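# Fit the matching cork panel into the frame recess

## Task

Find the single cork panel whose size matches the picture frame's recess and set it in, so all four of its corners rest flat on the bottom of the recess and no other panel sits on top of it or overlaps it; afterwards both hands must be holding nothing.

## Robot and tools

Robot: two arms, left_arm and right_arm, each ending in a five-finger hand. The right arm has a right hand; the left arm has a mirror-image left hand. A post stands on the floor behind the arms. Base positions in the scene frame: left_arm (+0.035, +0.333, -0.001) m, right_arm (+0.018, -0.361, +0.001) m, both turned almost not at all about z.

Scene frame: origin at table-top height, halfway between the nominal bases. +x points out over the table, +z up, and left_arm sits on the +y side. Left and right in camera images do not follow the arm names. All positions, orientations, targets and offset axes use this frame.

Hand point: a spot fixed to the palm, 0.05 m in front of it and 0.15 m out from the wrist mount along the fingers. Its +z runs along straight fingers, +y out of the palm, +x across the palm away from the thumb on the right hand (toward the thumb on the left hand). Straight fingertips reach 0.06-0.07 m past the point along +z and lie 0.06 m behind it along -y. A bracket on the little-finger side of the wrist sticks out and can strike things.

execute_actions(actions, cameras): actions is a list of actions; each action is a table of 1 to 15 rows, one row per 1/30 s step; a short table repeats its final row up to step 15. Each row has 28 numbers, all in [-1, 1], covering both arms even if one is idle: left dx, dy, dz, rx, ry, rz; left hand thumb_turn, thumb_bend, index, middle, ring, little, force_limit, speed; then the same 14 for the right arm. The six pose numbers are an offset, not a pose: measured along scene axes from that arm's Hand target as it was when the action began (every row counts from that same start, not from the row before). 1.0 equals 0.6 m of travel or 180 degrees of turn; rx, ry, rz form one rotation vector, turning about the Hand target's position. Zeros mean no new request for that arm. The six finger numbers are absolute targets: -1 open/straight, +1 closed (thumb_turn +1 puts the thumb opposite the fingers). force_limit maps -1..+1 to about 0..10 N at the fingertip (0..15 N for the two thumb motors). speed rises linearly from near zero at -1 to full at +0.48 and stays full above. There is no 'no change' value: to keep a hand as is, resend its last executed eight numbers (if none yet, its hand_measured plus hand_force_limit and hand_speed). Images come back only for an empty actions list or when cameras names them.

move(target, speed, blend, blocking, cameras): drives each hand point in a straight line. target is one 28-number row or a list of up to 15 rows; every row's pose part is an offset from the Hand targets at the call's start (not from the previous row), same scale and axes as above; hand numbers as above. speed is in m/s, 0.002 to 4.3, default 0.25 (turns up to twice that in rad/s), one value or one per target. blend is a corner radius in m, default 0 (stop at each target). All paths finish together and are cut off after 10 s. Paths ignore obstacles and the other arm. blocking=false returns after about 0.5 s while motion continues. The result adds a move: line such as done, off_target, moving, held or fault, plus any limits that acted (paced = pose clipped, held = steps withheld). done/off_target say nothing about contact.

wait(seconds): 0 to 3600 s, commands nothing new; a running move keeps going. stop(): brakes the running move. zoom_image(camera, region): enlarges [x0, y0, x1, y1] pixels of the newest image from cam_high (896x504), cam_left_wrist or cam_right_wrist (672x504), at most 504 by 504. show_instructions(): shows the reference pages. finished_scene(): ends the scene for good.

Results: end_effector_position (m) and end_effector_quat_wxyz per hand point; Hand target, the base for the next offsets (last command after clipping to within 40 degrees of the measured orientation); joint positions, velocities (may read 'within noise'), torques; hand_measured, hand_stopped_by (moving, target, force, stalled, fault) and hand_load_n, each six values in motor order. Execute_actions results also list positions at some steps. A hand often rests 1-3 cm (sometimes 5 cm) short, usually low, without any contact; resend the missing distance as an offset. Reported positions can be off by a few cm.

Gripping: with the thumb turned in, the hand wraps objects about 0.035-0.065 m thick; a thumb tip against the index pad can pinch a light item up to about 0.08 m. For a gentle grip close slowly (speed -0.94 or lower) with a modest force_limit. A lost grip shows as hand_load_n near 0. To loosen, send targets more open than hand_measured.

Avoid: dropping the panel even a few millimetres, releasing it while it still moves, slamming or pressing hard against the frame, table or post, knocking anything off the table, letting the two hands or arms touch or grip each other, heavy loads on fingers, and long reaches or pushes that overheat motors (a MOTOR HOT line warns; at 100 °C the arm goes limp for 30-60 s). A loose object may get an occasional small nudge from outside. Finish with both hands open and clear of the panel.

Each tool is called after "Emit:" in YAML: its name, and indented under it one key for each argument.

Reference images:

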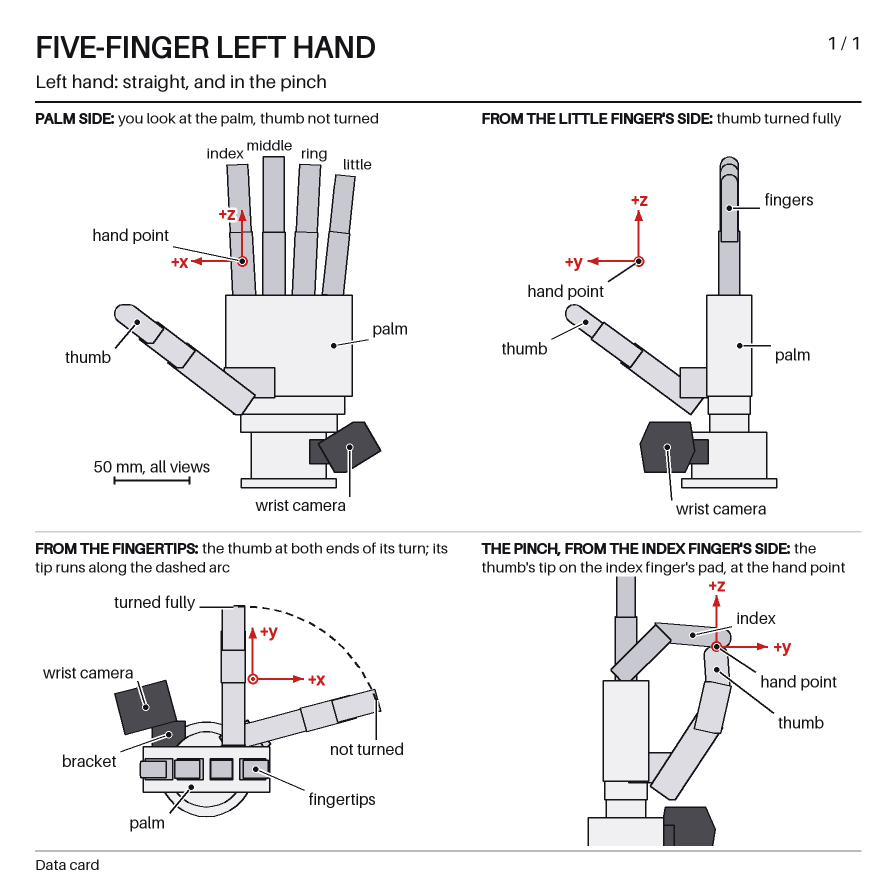

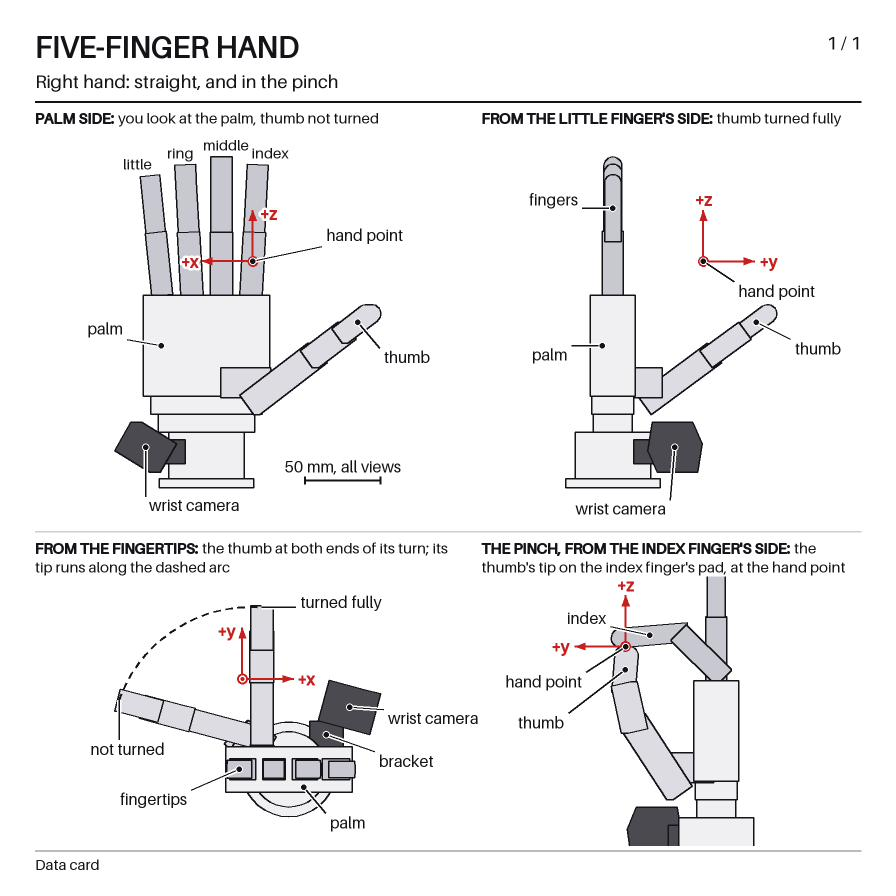

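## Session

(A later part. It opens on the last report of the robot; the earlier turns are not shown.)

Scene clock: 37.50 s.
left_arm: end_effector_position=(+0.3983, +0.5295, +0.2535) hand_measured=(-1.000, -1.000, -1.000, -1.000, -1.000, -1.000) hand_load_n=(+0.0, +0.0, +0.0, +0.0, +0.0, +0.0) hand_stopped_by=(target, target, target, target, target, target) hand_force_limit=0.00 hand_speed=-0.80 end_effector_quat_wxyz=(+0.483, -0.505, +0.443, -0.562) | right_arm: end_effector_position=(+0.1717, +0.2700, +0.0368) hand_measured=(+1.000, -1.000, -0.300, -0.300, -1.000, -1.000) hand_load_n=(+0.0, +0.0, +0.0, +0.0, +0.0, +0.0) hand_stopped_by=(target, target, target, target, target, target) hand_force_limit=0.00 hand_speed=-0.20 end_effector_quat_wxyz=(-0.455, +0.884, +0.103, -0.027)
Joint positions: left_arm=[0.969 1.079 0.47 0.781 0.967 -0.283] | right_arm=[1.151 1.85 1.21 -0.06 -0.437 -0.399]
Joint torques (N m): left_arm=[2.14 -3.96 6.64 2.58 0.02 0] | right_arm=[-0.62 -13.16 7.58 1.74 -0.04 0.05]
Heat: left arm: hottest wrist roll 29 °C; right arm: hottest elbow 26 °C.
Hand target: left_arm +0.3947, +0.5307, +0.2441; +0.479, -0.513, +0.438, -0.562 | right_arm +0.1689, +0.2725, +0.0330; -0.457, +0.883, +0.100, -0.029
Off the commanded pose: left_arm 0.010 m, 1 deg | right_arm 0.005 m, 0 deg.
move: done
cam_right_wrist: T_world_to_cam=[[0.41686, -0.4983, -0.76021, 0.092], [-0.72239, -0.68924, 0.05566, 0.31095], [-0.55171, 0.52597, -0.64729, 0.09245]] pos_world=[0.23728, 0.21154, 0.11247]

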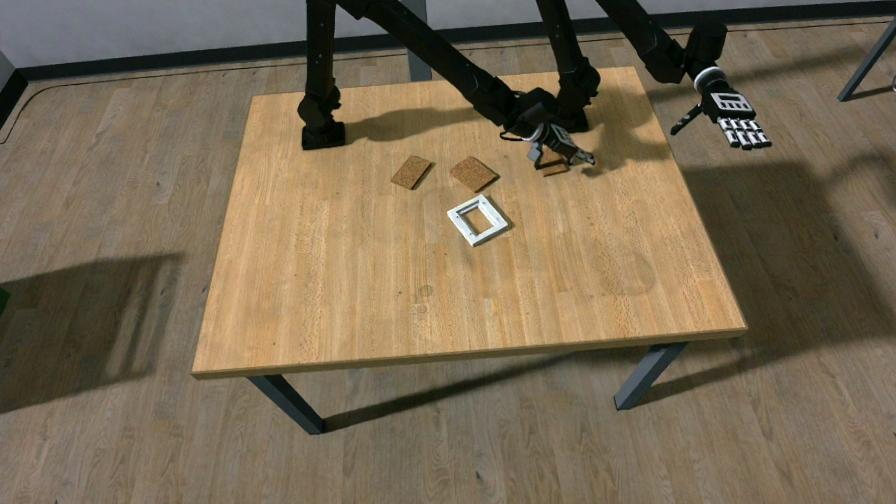

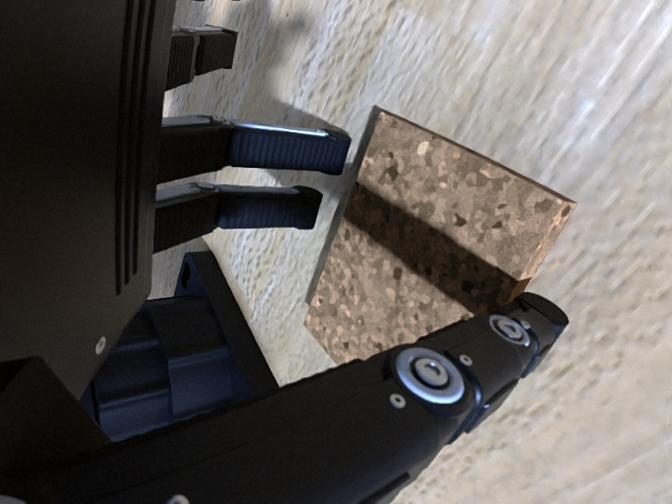

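Emit:
move:
  target: [0,0,0,0,0,0,-1,-1,-1,-1,-1,-1,0,-0.8,0,0,-0.0117,0,0,0,1,-1,-0.3,-0.3,-1,-1,0,-0.2]
  speed: 0.04
  cameras: ["cam_high","cam_right_wrist"]

Emit:
zoom_image:
  camera: "cam_right_wrist"
  region: [280, 90, 600, 400]

Scene clock: 38.73 s.
left_arm: end_effector_position=(+0.3983, +0.5295, +0.2535) hand_measured=(-1.000, -1.000, -1.000, -1.000, -1.000, -1.000) hand_load_n=(-0.5, +0.0, +0.0, +0.0, +0.0, +0.0) hand_stopped_by=(target, target, target, target, target, target) hand_force_limit=0.00 hand_speed=-0.80 end_effector_quat_wxyz=(+0.483, -0.505, +0.443, -0.562) | right_arm: end_effector_position=(+0.1722, +0.2710, +0.0328) hand_measured=(+1.000, -1.000, -0.300, -0.300, -1.000, -1.000) hand_load_n=(+0.0, +0.0, +0.0, +0.0, +0.0, +0.0) hand_stopped_by=(target, target, target, target, target, target) hand_force_limit=0.00 hand_speed=-0.20 end_effector_quat_wxyz=(-0.457, +0.883, +0.104, -0.026)
Joint positions: left_arm=[0.969 1.079 0.47 0.781 0.967 -0.283] | right_arm=[1.151 1.858 1.206 -0.044 -0.437 -0.399]
Joint torques (N m): left_arm=[2.08 -3.9 6.64 2.58 0.02 0] | right_arm=[-0.09 -13.27 7.43 1.84 -0.05 0.03]
Heat: left arm: hottest wrist roll 29 °C; right arm: hottest elbow 27 °C.
Hand target: left_arm +0.3947, +0.5307, +0.2441; +0.479, -0.513, +0.438, -0.562 | right_arm +0.1689, +0.2725, +0.0259; -0.457, +0.884, +0.100, -0.029
Off the commanded pose: left_arm 0.010 m, 1 deg | right_arm 0.008 m, 1 deg.
move: done
cam_right_wrist: T_world_to_cam=[[0.4182, -0.49472, -0.76181, 0.0882], [-0.72246, -0.68952, 0.05118, 0.31243], [-0.5506, 0.52897, -0.64577, 0.08853]] pos_world=[0.23758, 0.21223, 0.10837]

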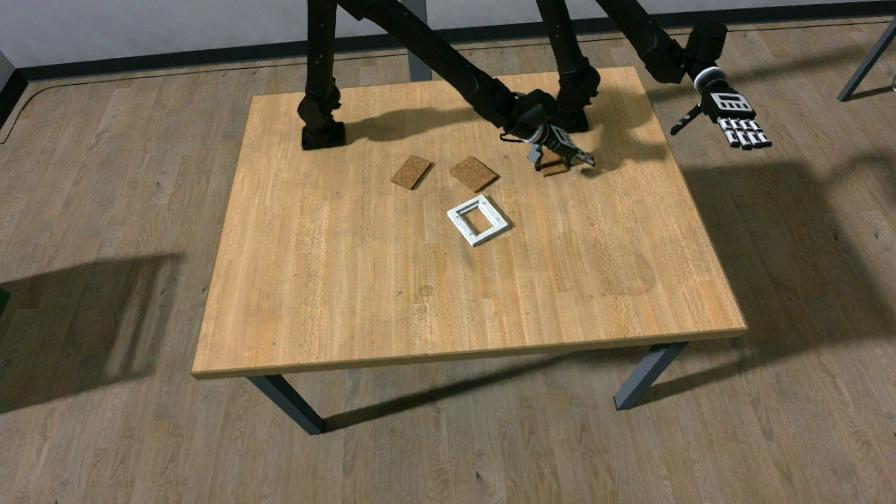

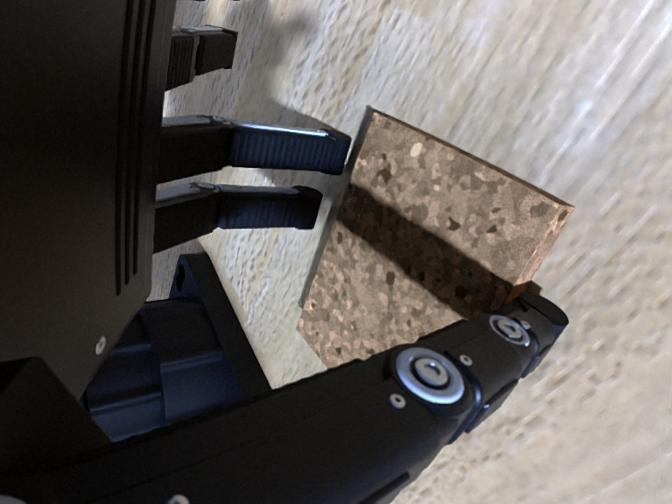

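Scaled by 1.575 from the camera's image (finer frame: 960x720).

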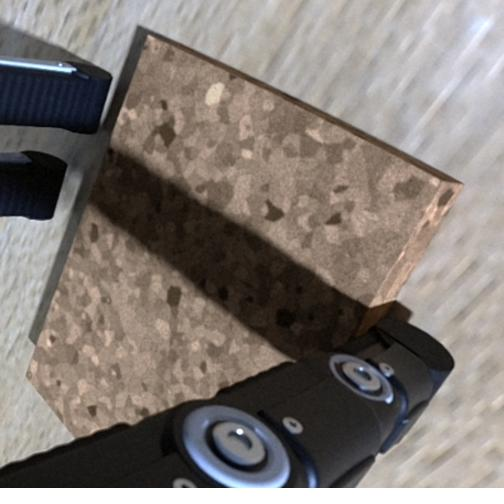

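Emit:
move:
  target: [0,0,0,0,0,0,-1,-1,-1,-1,-1,-1,0,-0.8,0,-0.0017,-0.0067,0,0,0,1,-1,-0.3,-0.3,-1,-1,0,-0.2]
  speed: 0.04
  cameras: ["cam_right_wrist"]

Emit:
zoom_image:
  camera: "cam_right_wrist"
  region: [280, 90, 600, 400]

Scene clock: 39.53 s.
left_arm: end_effector_position=(+0.3983, +0.5295, +0.2535) hand_measured=(-1.000, -1.000, -1.000, -1.000, -1.000, -1.000) hand_load_n=(-0.5, +0.0, +0.0, +0.0, +0.0, +0.0) hand_stopped_by=(target, target, target, target, target, target) hand_force_limit=0.00 hand_speed=-0.80 end_effector_quat_wxyz=(+0.483, -0.505, +0.443, -0.562) | right_arm: end_effector_position=(+0.1723, +0.2713, +0.0316) hand_measured=(+1.000, -1.000, -0.300, -0.300, -1.000, -1.000) hand_load_n=(+0.5, +0.0, +0.0, +0.0, +0.0, +0.0) hand_stopped_by=(target, target, target, target, target, target) hand_force_limit=0.00 hand_speed=-0.20 end_effector_quat_wxyz=(-0.459, +0.882, +0.104, -0.025)
Joint positions: left_arm=[0.969 1.079 0.47 0.781 0.967 -0.283] | right_arm=[1.151 1.859 1.202 -0.033 -0.437 -0.399]
Joint torques (N m): left_arm=[2.08 -3.96 6.63 2.59 0.02 -0.01] | right_arm=[-0.15 -13.22 7.28 1.63 -0.09 0.05]
Heat: left arm: hottest wrist roll 29 °C; right arm: hottest elbow 27 °C.
Hand target: left_arm +0.3947, +0.5307, +0.2441; +0.479, -0.513, +0.438, -0.562 | right_arm +0.1688, +0.2714, +0.0217; -0.456, +0.884, +0.100, -0.029
Off the commanded pose: left_arm 0.010 m, 1 deg | right_arm 0.010 m, 1 deg.
move: done
cam_right_wrist: T_world_to_cam=[[0.41982, -0.49072, -0.76351, 0.08594], [-0.72258, -0.68975, 0.046, 0.31305], [-0.5492, 0.53239, -0.64416, 0.08639]] pos_world=[0.23757, 0.21211, 0.10687]

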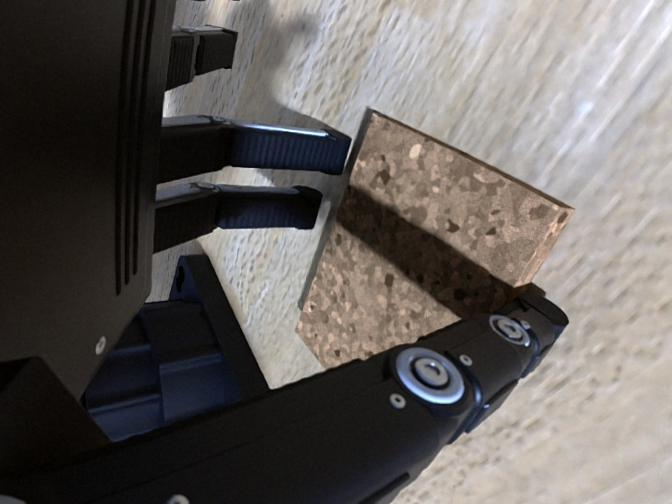

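Scaled by 1.575 from the camera's image (finer frame: 960x720).

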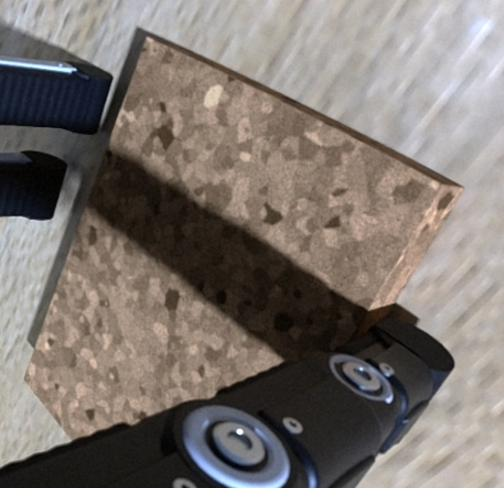

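Emit:
move:
  target: [0,0,0,0,0,0,-1,-1,-1,-1,-1,-1,0,-0.8,0,0,0.01,0,0,0,1,-1,-0.3,-0.3,-1,-1,0,-0.2]
  speed: 0.04
  cameras: []

Emit:
move:
  target: [0,0,0,0,0,0,-1,-1,-1,-1,-1,-1,0,-0.8,0,0,0,0,0,0,1,-1,0.1,0.1,-1,-1,-0.7,-0.9]
  speed: 0.04
  cameras: ["cam_right_wrist"]

Scene clock: 40.30 s.
left_arm: end_effector_position=(+0.3983, +0.5295, +0.2535) hand_measured=(-1.000, -1.000, -1.000, -1.000, -1.000, -1.000) hand_load_n=(-0.5, +0.0, +0.0, +0.0, +0.0, +0.0) hand_stopped_by=(target, target, target, target, target, target) hand_force_limit=0.00 hand_speed=-0.80 end_effector_quat_wxyz=(+0.483, -0.505, +0.443, -0.562) | right_arm: end_effector_position=(+0.1723, +0.2713, +0.0316) hand_measured=(+1.000, -1.000, -0.300, -0.300, -1.000, -1.000) hand_load_n=(+0.0, +0.0, +0.0, +0.0, +0.0, +0.0) hand_stopped_by=(target, target, target, target, target, target) hand_force_limit=0.00 hand_speed=-0.20 end_effector_quat_wxyz=(-0.459, +0.882, +0.104, -0.025)
Joint positions: left_arm=[0.969 1.079 0.47 0.781 0.967 -0.283] | right_arm=[1.151 1.859 1.202 -0.033 -0.437 -0.399]
Joint torques (N m): left_arm=[2.14 -3.96 6.61 2.58 0.02 0] | right_arm=[-0.38 -13.86 7.47 1.33 -0.08 0.04]
Heat: left arm: hottest wrist roll 29 °C; right arm: hottest elbow 27 °C.
Hand target: left_arm +0.3947, +0.5307, +0.2441; +0.479, -0.513, +0.438, -0.562 | right_arm +0.1688, +0.2714, +0.0277; -0.456, +0.884, +0.100, -0.029
Off the commanded pose: left_arm 0.010 m, 1 deg | right_arm 0.005 m, 1 deg.
move: done

Scene clock: 41.43 s.
left_arm: end_effector_position=(+0.3983, +0.5295, +0.2535) hand_measured=(-1.000, -1.000, -1.000, -1.000, -1.000, -1.000) hand_load_n=(+0.0, +0.0, +0.0, +0.0, +0.0, +0.0) hand_stopped_by=(target, target, target, target, target, target) hand_force_limit=0.00 hand_speed=-0.80 end_effector_quat_wxyz=(+0.483, -0.505, +0.443, -0.562) | right_arm: end_effector_position=(+0.1723, +0.2713, +0.0316) hand_measured=(+1.000, -1.000, -0.060, -0.078, -1.000, -1.000) hand_load_n=(+0.0, +0.0, +2.0, +2.5, +0.0, +0.0) hand_stopped_by=(target, target, force, force, target, target) hand_force_limit=-0.70 hand_speed=-0.90 end_effector_quat_wxyz=(-0.459, +0.882, +0.104, -0.025)
Joint positions: left_arm=[0.969 1.079 0.47 0.781 0.967 -0.283] | right_arm=[1.151 1.859 1.202 -0.033 -0.437 -0.399]
Joint torques (N m): left_arm=[2.02 -3.96 6.61 2.58 0.02 0] | right_arm=[-0.5 -14.1 7.65 1.29 -0.11 0.01]
Heat: left arm: hottest wrist roll 29 °C; right arm: hottest elbow 27 °C.
Hand target: left_arm +0.3947, +0.5307, +0.2441; +0.479, -0.513, +0.438, -0.562 | right_arm +0.1689, +0.2714, +0.0277; -0.456, +0.884, +0.100, -0.029
Off the commanded pose: left_arm 0.010 m, 1 deg | right_arm 0.005 m, 1 deg.
move: done
cam_right_wrist: T_world_to_cam=[[0.41982, -0.49072, -0.76351, 0.08594], [-0.72258, -0.68975, 0.046, 0.31305], [-0.5492, 0.53239, -0.64416, 0.08639]] pos_world=[0.23757, 0.21211, 0.10687]

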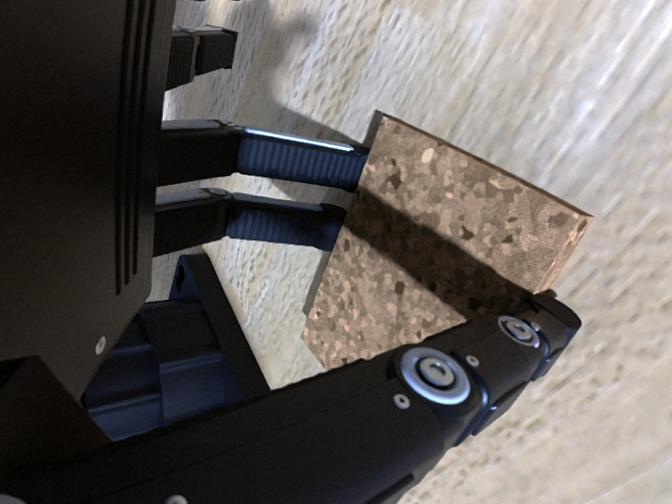

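Emit:
move:
  target: [0,0,0,0,0,0,-1,-1,-1,-1,-1,-1,0,-0.8,0,0,0.1,0,0,0,1,-1,0.1,0.1,-1,-1,-0.7,-0.9]
  speed: 0.05
  cameras: ["cam_high","cam_right_wrist"]

Scene clock: 43.23 s.
left_arm: end_effector_position=(+0.3983, +0.5295, +0.2535) hand_measured=(-1.000, -1.000, -1.000, -1.000, -1.000, -1.000) hand_load_n=(+0.0, +0.0, +0.0, +0.0, -0.5, +0.0) hand_stopped_by=(target, target, target, target, target, target) hand_force_limit=0.00 hand_speed=-0.80 end_effector_quat_wxyz=(+0.483, -0.505, +0.443, -0.562) | right_arm: end_effector_position=(+0.1650, +0.2526, +0.0600) hand_measured=(+1.000, -1.000, -0.060, -0.078, -1.000, -1.000) hand_load_n=(+0.0, +0.5, +2.5, +2.5, +0.0, +0.0) hand_stopped_by=(target, target, force, force, target, target) hand_force_limit=-0.70 hand_speed=-0.90 end_effector_quat_wxyz=(-0.437, +0.893, +0.099, -0.037)
Joint positions: left_arm=[0.969 1.079 0.47 0.781 0.967 -0.283] | right_arm=[1.151 1.786 1.208 -0.168 -0.437 -0.398]
Joint torques (N m): left_arm=[2.2 -3.96 6.63 2.59 0.02 0] | right_arm=[-0.44 -13.74 11.28 1.07 -0.12 0.07]
Heat: left arm: hottest wrist roll 29 °C; right arm: hottest elbow 27 °C.
Hand target: left_arm +0.3947, +0.5307, +0.2441; +0.479, -0.513, +0.438, -0.562 | right_arm +0.1689, +0.2714, +0.0877; -0.457, +0.884, +0.100, -0.029
Off the commanded pose: left_arm 0.010 m, 1 deg | right_arm 0.034 m, 3 deg.
move: off_target (right_arm)
cam_right_wrist: T_world_to_cam=[[0.40409, -0.53027, -0.74534, 0.11314], [-0.7213, -0.68581, 0.09687, 0.28938], [-0.56253, 0.49847, -0.65961, 0.12235]] pos_world=[0.23183, 0.19747, 0.137]

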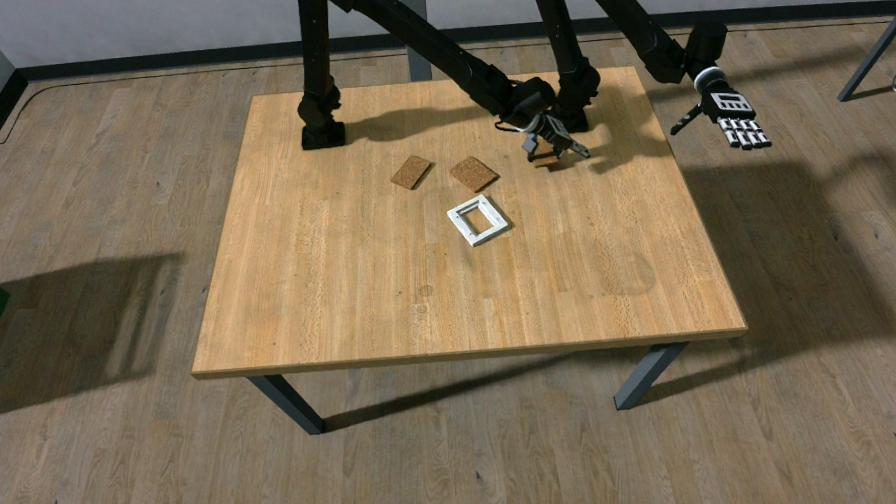

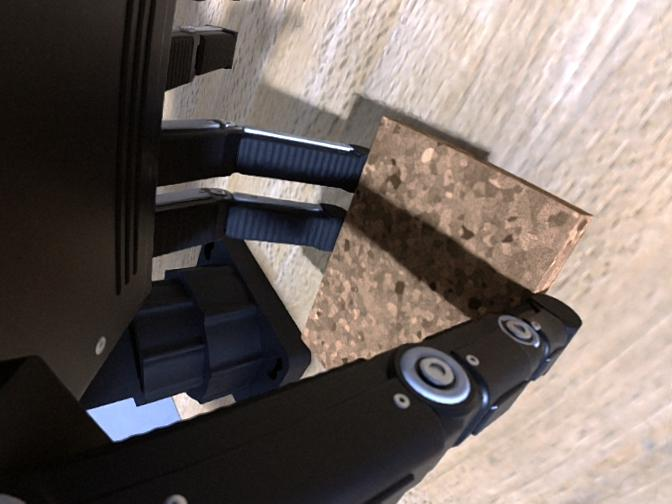

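Emit:
move:
  target:
    - [0,0,0,0,0,0,-1,-1,-1,-1,-1,-1,0,-0.8,0.03,-0.03,0.137,0,0,0.01,1,-1,0.1,0.1,-1,-1,-0.7,-0.9]
    - [0,0,0,0,0,0,-1,-1,-1,-1,-1,-1,0,-0.8,0.31,-0.309,0.137,0,0,0.1028,1,-1,0.1,0.1,-1,-1,-0.7,-0.9]
  speed: 0.12
  blend: [0.03,0]
  cameras: ["cam_high","cam_right_wrist"]

Scene clock: 47.47 s.
left_arm: end_effector_position=(+0.3983, +0.5295, +0.2535) hand_measured=(-1.000, -1.000, -1.000, -1.000, -1.000, -1.000) hand_load_n=(+0.0, +0.0, +0.0, +0.0, +0.0, +0.0) hand_stopped_by=(target, target, target, target, target, target) hand_force_limit=0.00 hand_speed=-0.80 end_effector_quat_wxyz=(+0.483, -0.505, +0.443, -0.562) | right_arm: end_effector_position=(+0.3436, +0.0752, +0.1579) hand_measured=(+1.000, -1.000, -0.060, -0.078, -1.000, -1.000) hand_load_n=(+0.0, +0.0, +2.0, +2.5, +0.0, +0.0) hand_stopped_by=(target, target, force, force, target, target) hand_force_limit=-0.70 hand_speed=-0.90 end_effector_quat_wxyz=(-0.439, +0.861, +0.229, -0.115)
Joint positions: left_arm=[0.969 1.079 0.47 0.781 0.967 -0.283] | right_arm=[0.651 1.737 1.47 -1.058 -0.919 -1.269]
Joint torques (N m): left_arm=[2.14 -3.96 6.64 2.58 0.02 -0.01] | right_arm=[-0.62 -12.92 11.74 0.16 -0.66 -0.19]
Motor temperatures (°C): left_arm=[26 24 26 21 21 29] | right_arm=[23 24 28 23 24 24]
Heat: left arm: hottest wrist roll 29 °C; right arm: hottest elbow 28 °C.
Hand target: left_arm +0.3947, +0.5307, +0.2441; +0.479, -0.513, +0.438, -0.562 | right_arm +0.3549, +0.0861, +0.1699; -0.446, +0.856, +0.241, -0.102
Off the commanded pose: left_arm 0.010 m, 1 deg | right_arm 0.020 m, 2 deg.
move: off_target (right_arm)
cam_right_wrist: T_world_to_cam=[[0.52187, -0.36699, -0.77004, -0.0291], [-0.4764, -0.87421, 0.09377, 0.21757], [-0.70759, 0.31791, -0.63106, 0.43476]] pos_world=[0.42647, 0.04131, 0.23155]

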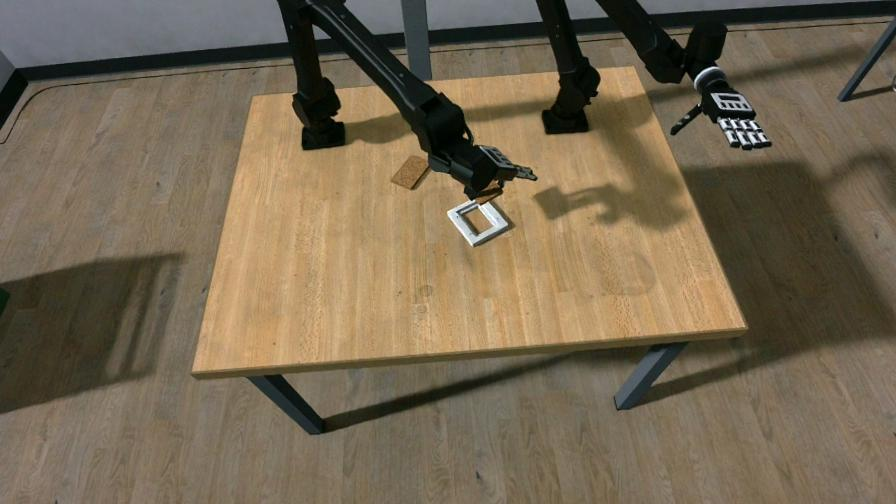

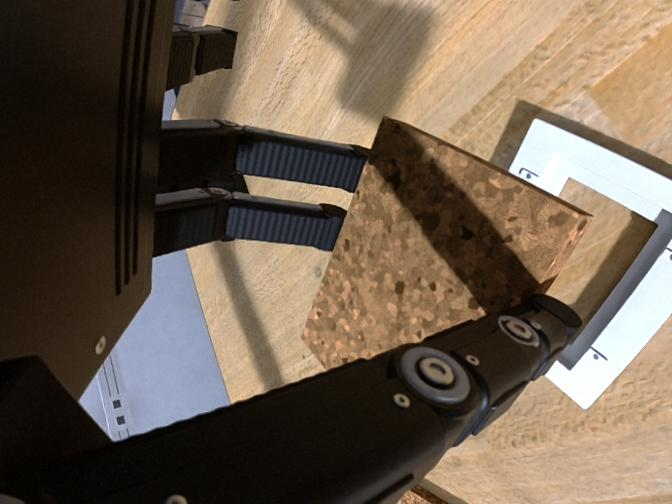

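Emit:
zoom_image:
  camera: "cam_right_wrist"
  region: [492, 90, 672, 420]

Emit:
zoom_image:
  camera: "cam_high"
  region: [430, 170, 530, 255]

Scaled by 1.527 from the camera's image (finer frame: 960x720).

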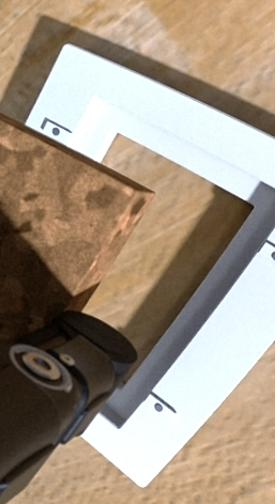

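Scaled by 5.040 from the camera's image (finer frame: 1280x720).

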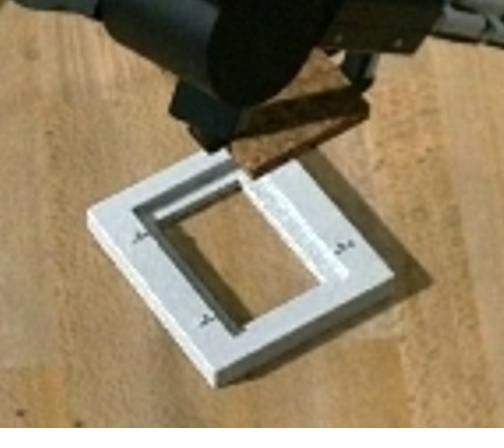

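Emit:
zoom_image:
  camera: "cam_right_wrist"
  region: [290, 100, 610, 420]

Scaled by 1.575 from the camera's image (finer frame: 960x720).

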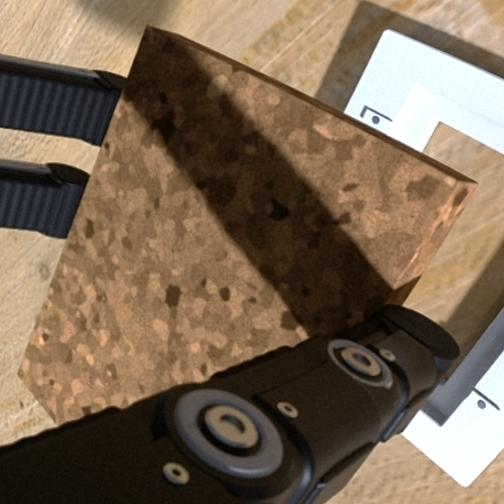

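Emit:
move:
  target: [0,0,0,0,0,0,-1,-1,-1,-1,-1,-1,0,-0.8,-0.0148,-0.0252,-0.1532,0.0245,-0.0468,-0.0125,1,-1,0.1,0.1,-1,-1,-0.7,-0.9]
  speed: 0.08
  cameras: ["cam_high","cam_right_wrist"]

Emit:
zoom_image:
  camera: "cam_right_wrist"
  region: [290, 60, 672, 440]

Emit:
zoom_image:
  camera: "cam_high"
  region: [430, 170, 530, 255]

Scene clock: 53.67 s.
left_arm: end_effector_position=(+0.3983, +0.5295, +0.2535) hand_measured=(-1.000, -1.000, -1.000, -1.000, -1.000, -1.000) hand_load_n=(+0.0, +0.0, +0.0, +0.0, +0.0, -0.5) hand_stopped_by=(target, target, target, target, target, target) hand_force_limit=0.00 hand_speed=-0.80 end_effector_quat_wxyz=(+0.483, -0.505, +0.443, -0.562) | right_arm: end_effector_position=(+0.3451, +0.0682, +0.0708) hand_measured=(+1.000, -1.000, -0.060, -0.078, -1.000, -1.000) hand_load_n=(+0.0, +0.0, +2.0, +2.5, +0.0, +0.0) hand_stopped_by=(target, target, force, force, target, target) hand_force_limit=-0.70 hand_speed=-0.90 end_effector_quat_wxyz=(-0.458, +0.850, +0.260, -0.029)
Joint positions: left_arm=[0.969 1.079 0.47 0.781 0.967 -0.283] | right_arm=[0.651 1.707 1.176 -0.601 -0.877 -1.256]
Joint torques (N m): left_arm=[2.02 -4.01 6.64 2.58 0.02 -0.01] | right_arm=[-0.67 -13.39 7.58 1.16 -0.4 0.06]
Heat: left arm: hottest wrist roll 29 °C; right arm: hottest elbow 28 °C.
Hand target: left_arm +0.3947, +0.5307, +0.2441; +0.479, -0.513, +0.438, -0.562 | right_arm +0.3460, +0.0710, +0.0781; -0.462, +0.848, +0.260, -0.021
Off the commanded pose: left_arm 0.010 m, 1 deg | right_arm 0.008 m, 1 deg.
move: done
cam_right_wrist: T_world_to_cam=[[0.63632, -0.31284, -0.70514, -0.14726], [-0.49751, -0.86501, -0.06519, 0.2382], [-0.58956, 0.39229, -0.70607, 0.34252]] pos_world=[0.41414, 0.02561, 0.15353]

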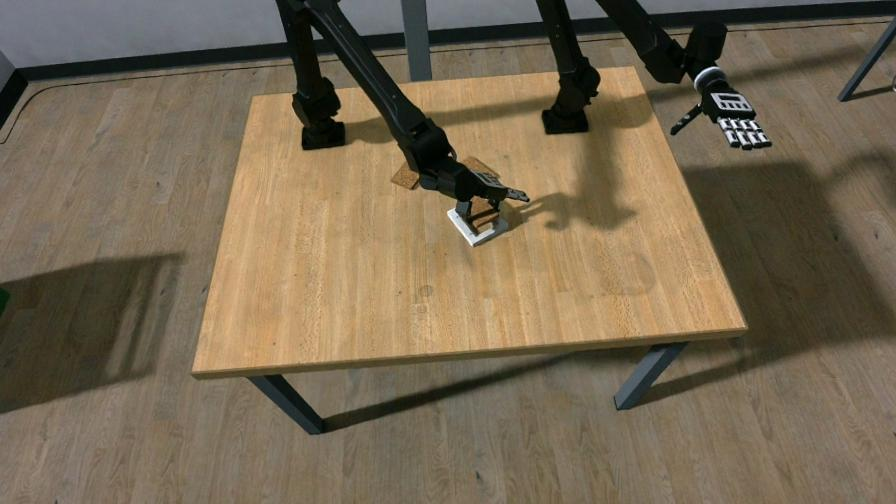

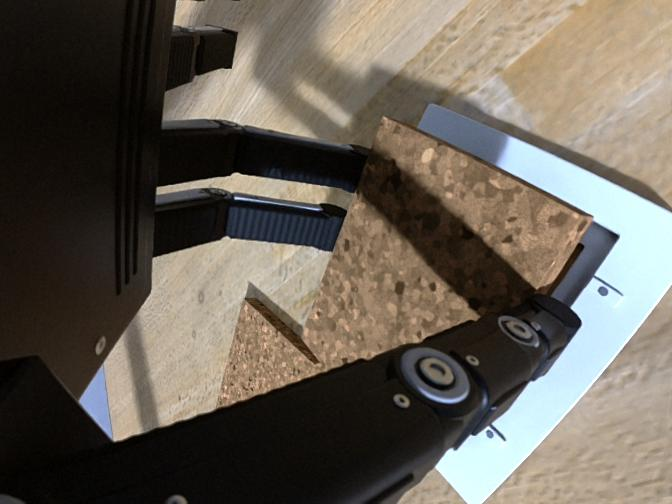

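Scaled by 1.319 from the camera's image (finer frame: 960x720).

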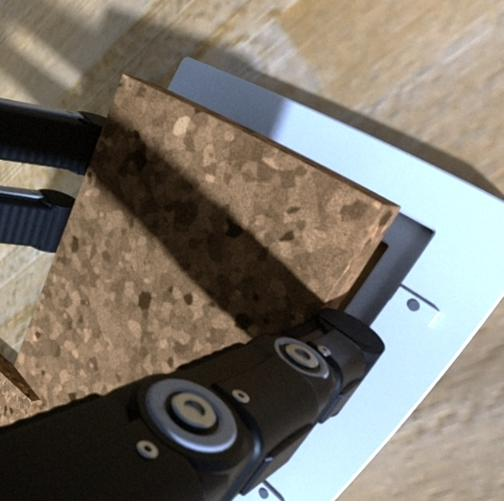

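Scaled by 5.040 from the camera's image (finer frame: 1280x720).

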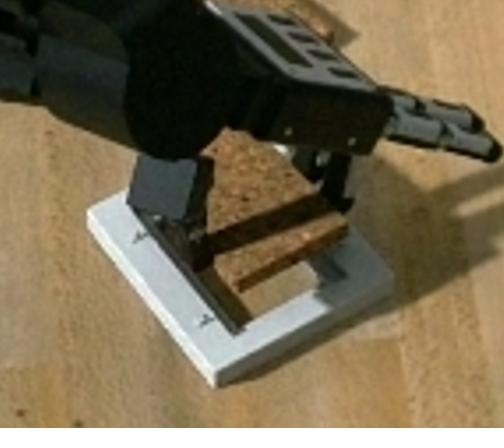

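Emit:
move:
  target:
    - [-0.158,-0.301,0.193,0.3425,-0.0155,-0.2382,-1,-1,-1,-1,-1,-1,0,-0.8,0,0,0,0,0,0,1,-1,0.1,0.1,-1,-1,-0.7,-0.9]
    - [-0.183,-0.718,0.16,0.685,-0.0311,-0.4764,-1,-1,-1,-1,-1,-1,0,-0.8,0,0,0,0,0,0,1,-1,0.1,0.1,-1,-1,-0.7,-0.9]
  speed: 0.25
  blend: [0.04,0]
  cameras: ["cam_high","cam_left_wrist"]

Scene clock: 63.27 s.
left_arm: end_effector_position=(+0.2807, +0.1048, +0.3168) hand_measured=(-1.000, -1.000, -1.000, -1.000, -1.000, -1.000) hand_load_n=(+0.0, +0.0, +0.0, +0.0, +0.0, +0.5) hand_stopped_by=(target, target, target, target, target, target) hand_force_limit=0.00 hand_speed=-0.80 end_effector_quat_wxyz=(+0.356, +0.441, +0.556, -0.608) | right_arm: end_effector_position=(+0.3450, +0.0681, +0.0708) hand_measured=(+1.000, -1.000, -0.060, -0.078, -1.000, -1.000) hand_load_n=(+0.0, +0.0, +2.0, +2.5, +0.0, +0.0) hand_stopped_by=(target, target, force, force, target, target) hand_force_limit=-0.70 hand_speed=-0.90 end_effector_quat_wxyz=(-0.458, +0.850, +0.259, -0.029)
Joint positions: left_arm=[-0.123 0.781 0.482 0.817 1.584 0.683] | right_arm=[0.651 1.707 1.176 -0.601 -0.877 -1.256]
Joint torques (N m): left_arm=[0.15 -0.79 12.44 1.84 -0.32 0.04] | right_arm=[-1.14 -13.1 7.53 1.22 -0.43 -0.03]
Heat: left arm: hottest wrist roll 29 °C; right arm: hottest elbow 29 °C.
Hand target: left_arm +0.2850, +0.0999, +0.3401; +0.303, +0.503, +0.741, -0.326 | right_arm +0.3460, +0.0710, +0.0781; -0.462, +0.848, +0.260, -0.021
Off the commanded pose: left_arm 0.024 m, 71 deg; orientation clipped | right_arm 0.008 m, 1 deg.
joint sent to its limit (left arm) — joint 5 (wrist yaw), upper limit. The joint targets are off in orientation, not in position.
move: off_target (left_arm); limits=paced
cam_left_wrist: T_world_to_cam=[[-0.98751, 0.1476, 0.05514, 0.24633], [0.02309, 0.48178, -0.87599, 0.22083], [-0.15586, -0.86377, -0.47917, 0.39828]] pos_world=[0.30023, 0.20127, 0.3707]

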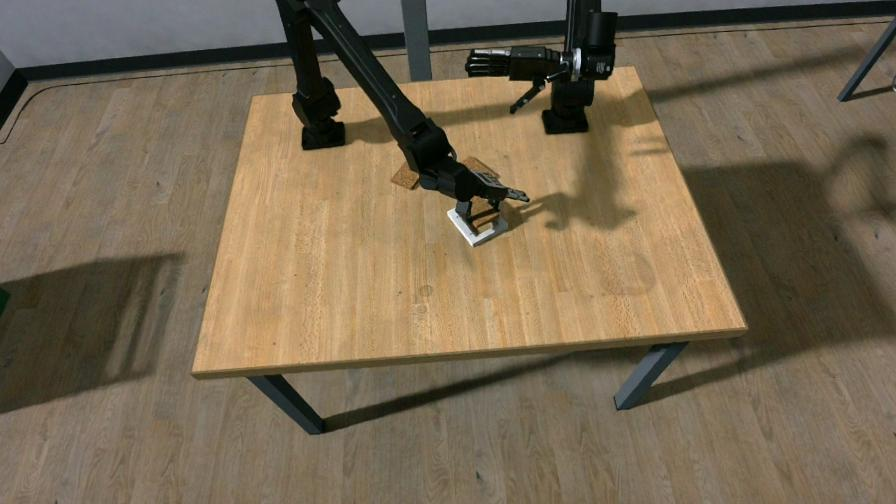

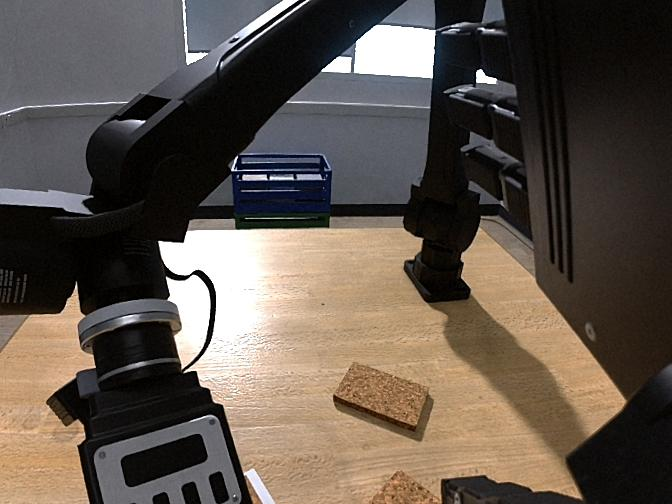

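Emit:
move:
  target: [0.158,0.5835,-0.067,-0.5407,0.1838,0.4732,-1,-1,-1,-1,-1,-1,0,-0.8,0,0,0,0,0,0,1,-1,0.1,0.1,-1,-1,-0.7,-0.9]
  speed: 0.3
  cameras: ["cam_high"]

Scene clock: 68.53 s.
left_arm: end_effector_position=(+0.3747, +0.4413, +0.2742) hand_measured=(-1.000, -1.000, -1.000, -1.000, -1.000, -1.000) hand_load_n=(+0.0, +0.0, +0.0, +0.0, +0.0, +0.0) hand_stopped_by=(target, target, target, target, target, target) hand_force_limit=0.00 hand_speed=-0.80 end_effector_quat_wxyz=(-0.460, +0.527, -0.436, +0.566) | right_arm: end_effector_position=(+0.3450, +0.0681, +0.0708) hand_measured=(+1.000, -1.000, -0.060, -0.078, -1.000, -1.000) hand_load_n=(+0.0, +0.0, +2.0, +2.5, +0.0, +0.0) hand_stopped_by=(target, target, force, force, target, target) hand_force_limit=-0.70 hand_speed=-0.90 end_effector_quat_wxyz=(-0.458, +0.850, +0.259, -0.029)
Joint positions: left_arm=[0.823 0.679 0.38 0.394 0.823 -0.266] | right_arm=[0.651 1.707 1.176 -0.601 -0.877 -1.256]
Joint torques (N m): left_arm=[1.79 -0.67 13.34 1.72 -0.1 0.16] | right_arm=[-0.62 -13.22 7.66 1.13 -0.4 -0.02]
Heat: left arm: hottest wrist roll 29 °C; right arm: hottest elbow 29 °C.
Hand target: left_arm +0.3799, +0.4501, +0.3000; -0.479, +0.513, -0.438, +0.562 | right_arm +0.3460, +0.0710, +0.0781; -0.462, +0.848, +0.260, -0.021
Off the commanded pose: left_arm 0.028 m, 3 deg | right_arm 0.008 m, 1 deg.
move: off_target (left_arm)

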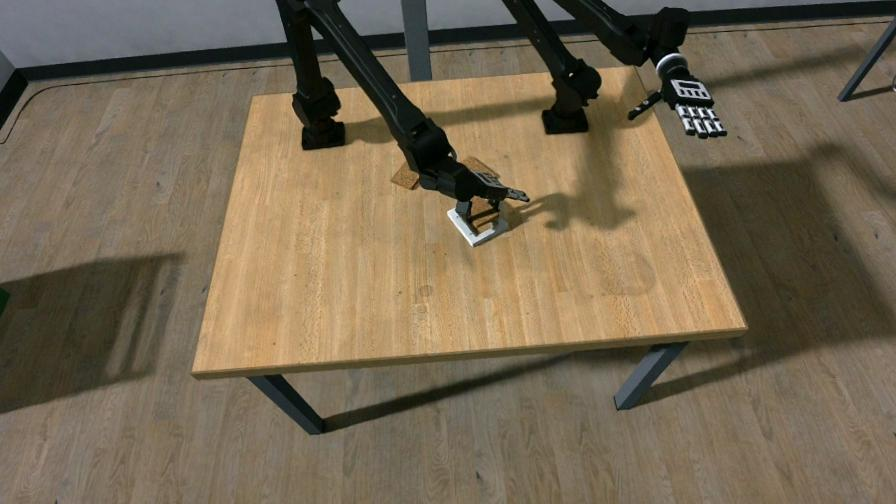

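Emit:
move:
  target: [-0.1915,-0.5835,0.1167,0.2065,0.3242,-0.2712,-1,-1,-1,-1,-1,-1,0,-0.8,0,0,0,0,0,0,1,-1,0.1,0.1,-1,-1,-0.7,-0.9]
  speed: 0.3
  cameras: ["cam_high"]

Scene clock: 72.13 s.
left_arm: end_effector_position=(+0.2629, +0.1050, +0.3495) hand_measured=(-1.000, -1.000, -1.000, -1.000, -1.000, -1.000) hand_load_n=(+0.0, +0.0, +0.0, +0.0, +0.0, +0.0) hand_stopped_by=(target, target, target, target, target, target) hand_force_limit=0.00 hand_speed=-0.80 end_effector_quat_wxyz=(+0.075, -0.331, +0.915, -0.218) | right_arm: end_effector_position=(+0.3450, +0.0681, +0.0708) hand_measured=(+1.000, -1.000, -0.060, -0.078, -1.000, -1.000) hand_load_n=(+0.0, +0.0, +2.0, +2.0, +0.0, +0.0) hand_stopped_by=(target, target, force, force, target, target) hand_force_limit=-0.70 hand_speed=-0.90 end_effector_quat_wxyz=(-0.458, +0.850, +0.259, -0.029)
Joint positions: left_arm=[-0.658 1.071 1.395 -1.44 0.103 0.19] | right_arm=[0.651 1.707 1.176 -0.601 -0.877 -1.256]
Joint torques (N m): left_arm=[0.5 -5.77 12.6 1.11 0.02 0.02] | right_arm=[-0.85 -13.04 7.61 1.28 -0.39 0.04]
Heat: left arm: hottest elbow 29 °C; right arm: hottest elbow 30 °C.
Hand target: left_arm +0.2649, +0.0999, +0.3701; +0.084, -0.329, +0.911, -0.234 | right_arm +0.3460, +0.0710, +0.0781; -0.462, +0.848, +0.260, -0.021
Off the commanded pose: left_arm 0.021 m, 2 deg | right_arm 0.008 m, 1 deg.
move: off_target (left_arm)

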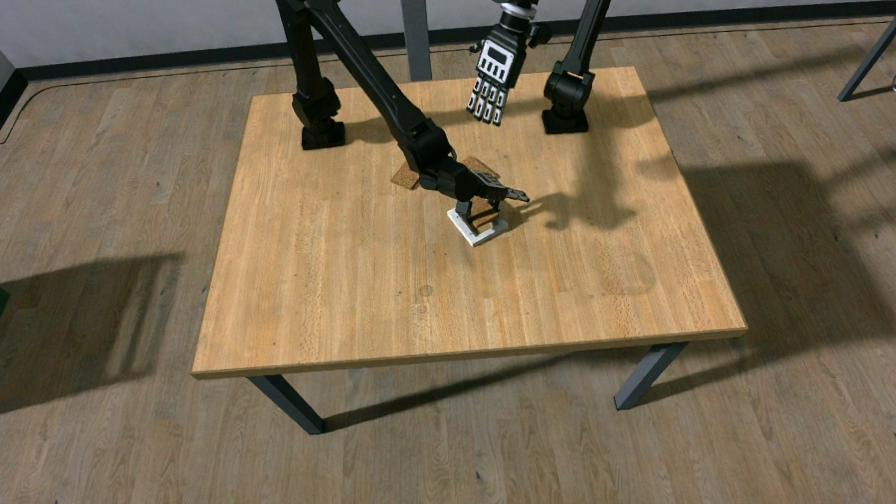

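Emit:
move:
  target:
    - [0.008,-0.017,-0.017,0.1762,-0.2127,-0.5033,-1,-1,-1,-1,-1,-1,0,-0.8,0,0,0,0,0,0,1,-1,0.1,0.1,-1,-1,-0.7,-0.9]
    - [0.033,-0.133,-0.14,0.1762,-0.2127,-0.5033,-1,-1,-1,-1,-1,-1,0,-0.8,0,0,0,0,0,0,1,-1,0.1,0.1,-1,-1,-0.7,-0.9]
  speed: 0.3
  blend: [0.02,0]
  cameras: ["cam_high","cam_left_wrist"]

Scene clock: 76.70 s.
left_arm: end_effector_position=(+0.2866, +0.0227, +0.2873) hand_measured=(-1.000, -1.000, -1.000, -1.000, -1.000, -1.000) hand_load_n=(+0.0, +0.0, +0.0, +0.0, +0.0, +0.0) hand_stopped_by=(target, target, target, target, target, target) hand_force_limit=0.00 hand_speed=-0.80 end_effector_quat_wxyz=(+0.231, +0.512, +0.824, -0.076) | right_arm: end_effector_position=(+0.3450, +0.0681, +0.0708) hand_measured=(+1.000, -1.000, -0.060, -0.078, -1.000, -1.000) hand_load_n=(+0.0, +0.5, +2.5, +2.5, +0.0, +0.0) hand_stopped_by=(target, target, force, force, target, target) hand_force_limit=-0.70 hand_speed=-0.90 end_effector_quat_wxyz=(-0.458, +0.850, +0.259, -0.029)
Joint positions: left_arm=[-1.087 1.112 1.196 -1.174 -0.103 1.616] | right_arm=[0.651 1.707 1.176 -0.601 -0.877 -1.256]
Joint torques (N m): left_arm=[0.56 -7.36 8.54 2.06 -0.17 0.03] | right_arm=[-1.14 -13.45 7.54 1.13 -0.42 0.01]
Heat: left arm: hottest elbow 29 °C; right arm: hottest elbow 30 °C.
Hand target: left_arm +0.2847, +0.0201, +0.2860; +0.235, +0.511, +0.823, -0.079 | right_arm +0.3460, +0.0710, +0.0781; -0.462, +0.848, +0.260, -0.021
Off the commanded pose: left_arm 0.003 m, 1 deg | right_arm 0.008 m, 1 deg.
move: done
cam_left_wrist: T_world_to_cam=[[-0.95235, -0.1875, -0.24055, 0.34841], [-0.20879, 0.97573, 0.06604, 0.01914], [0.22233, 0.11312, -0.96839, 0.32416]] pos_world=[0.26374, 0.00998, 0.39647]

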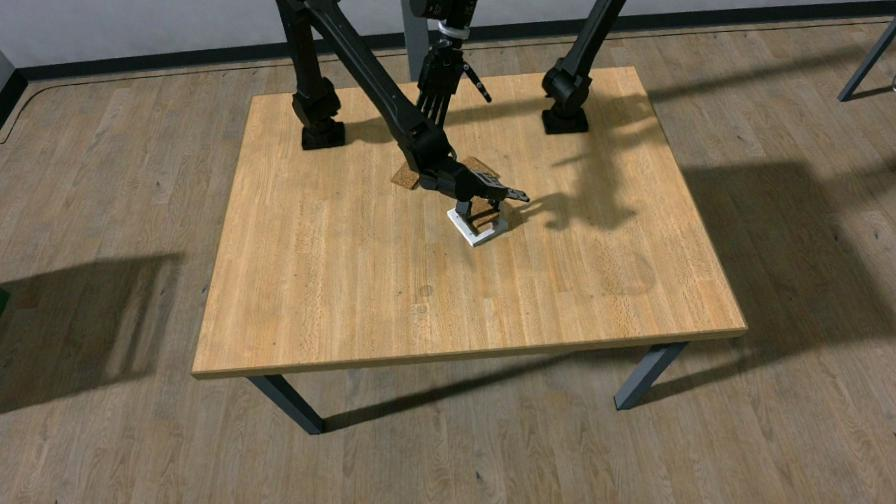

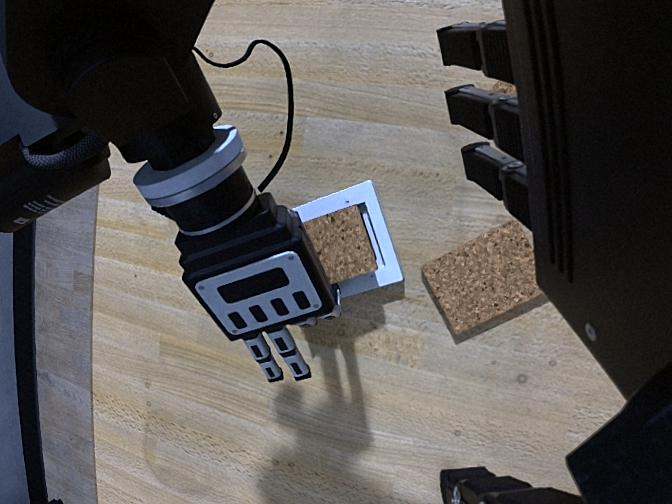

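Emit:
zoom_image:
  camera: "cam_left_wrist"
  region: [290, 165, 420, 325]

Scaled by 3.150 from the camera's image (finer frame: 960x720).

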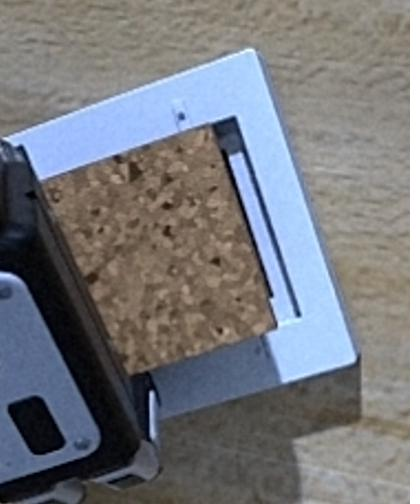

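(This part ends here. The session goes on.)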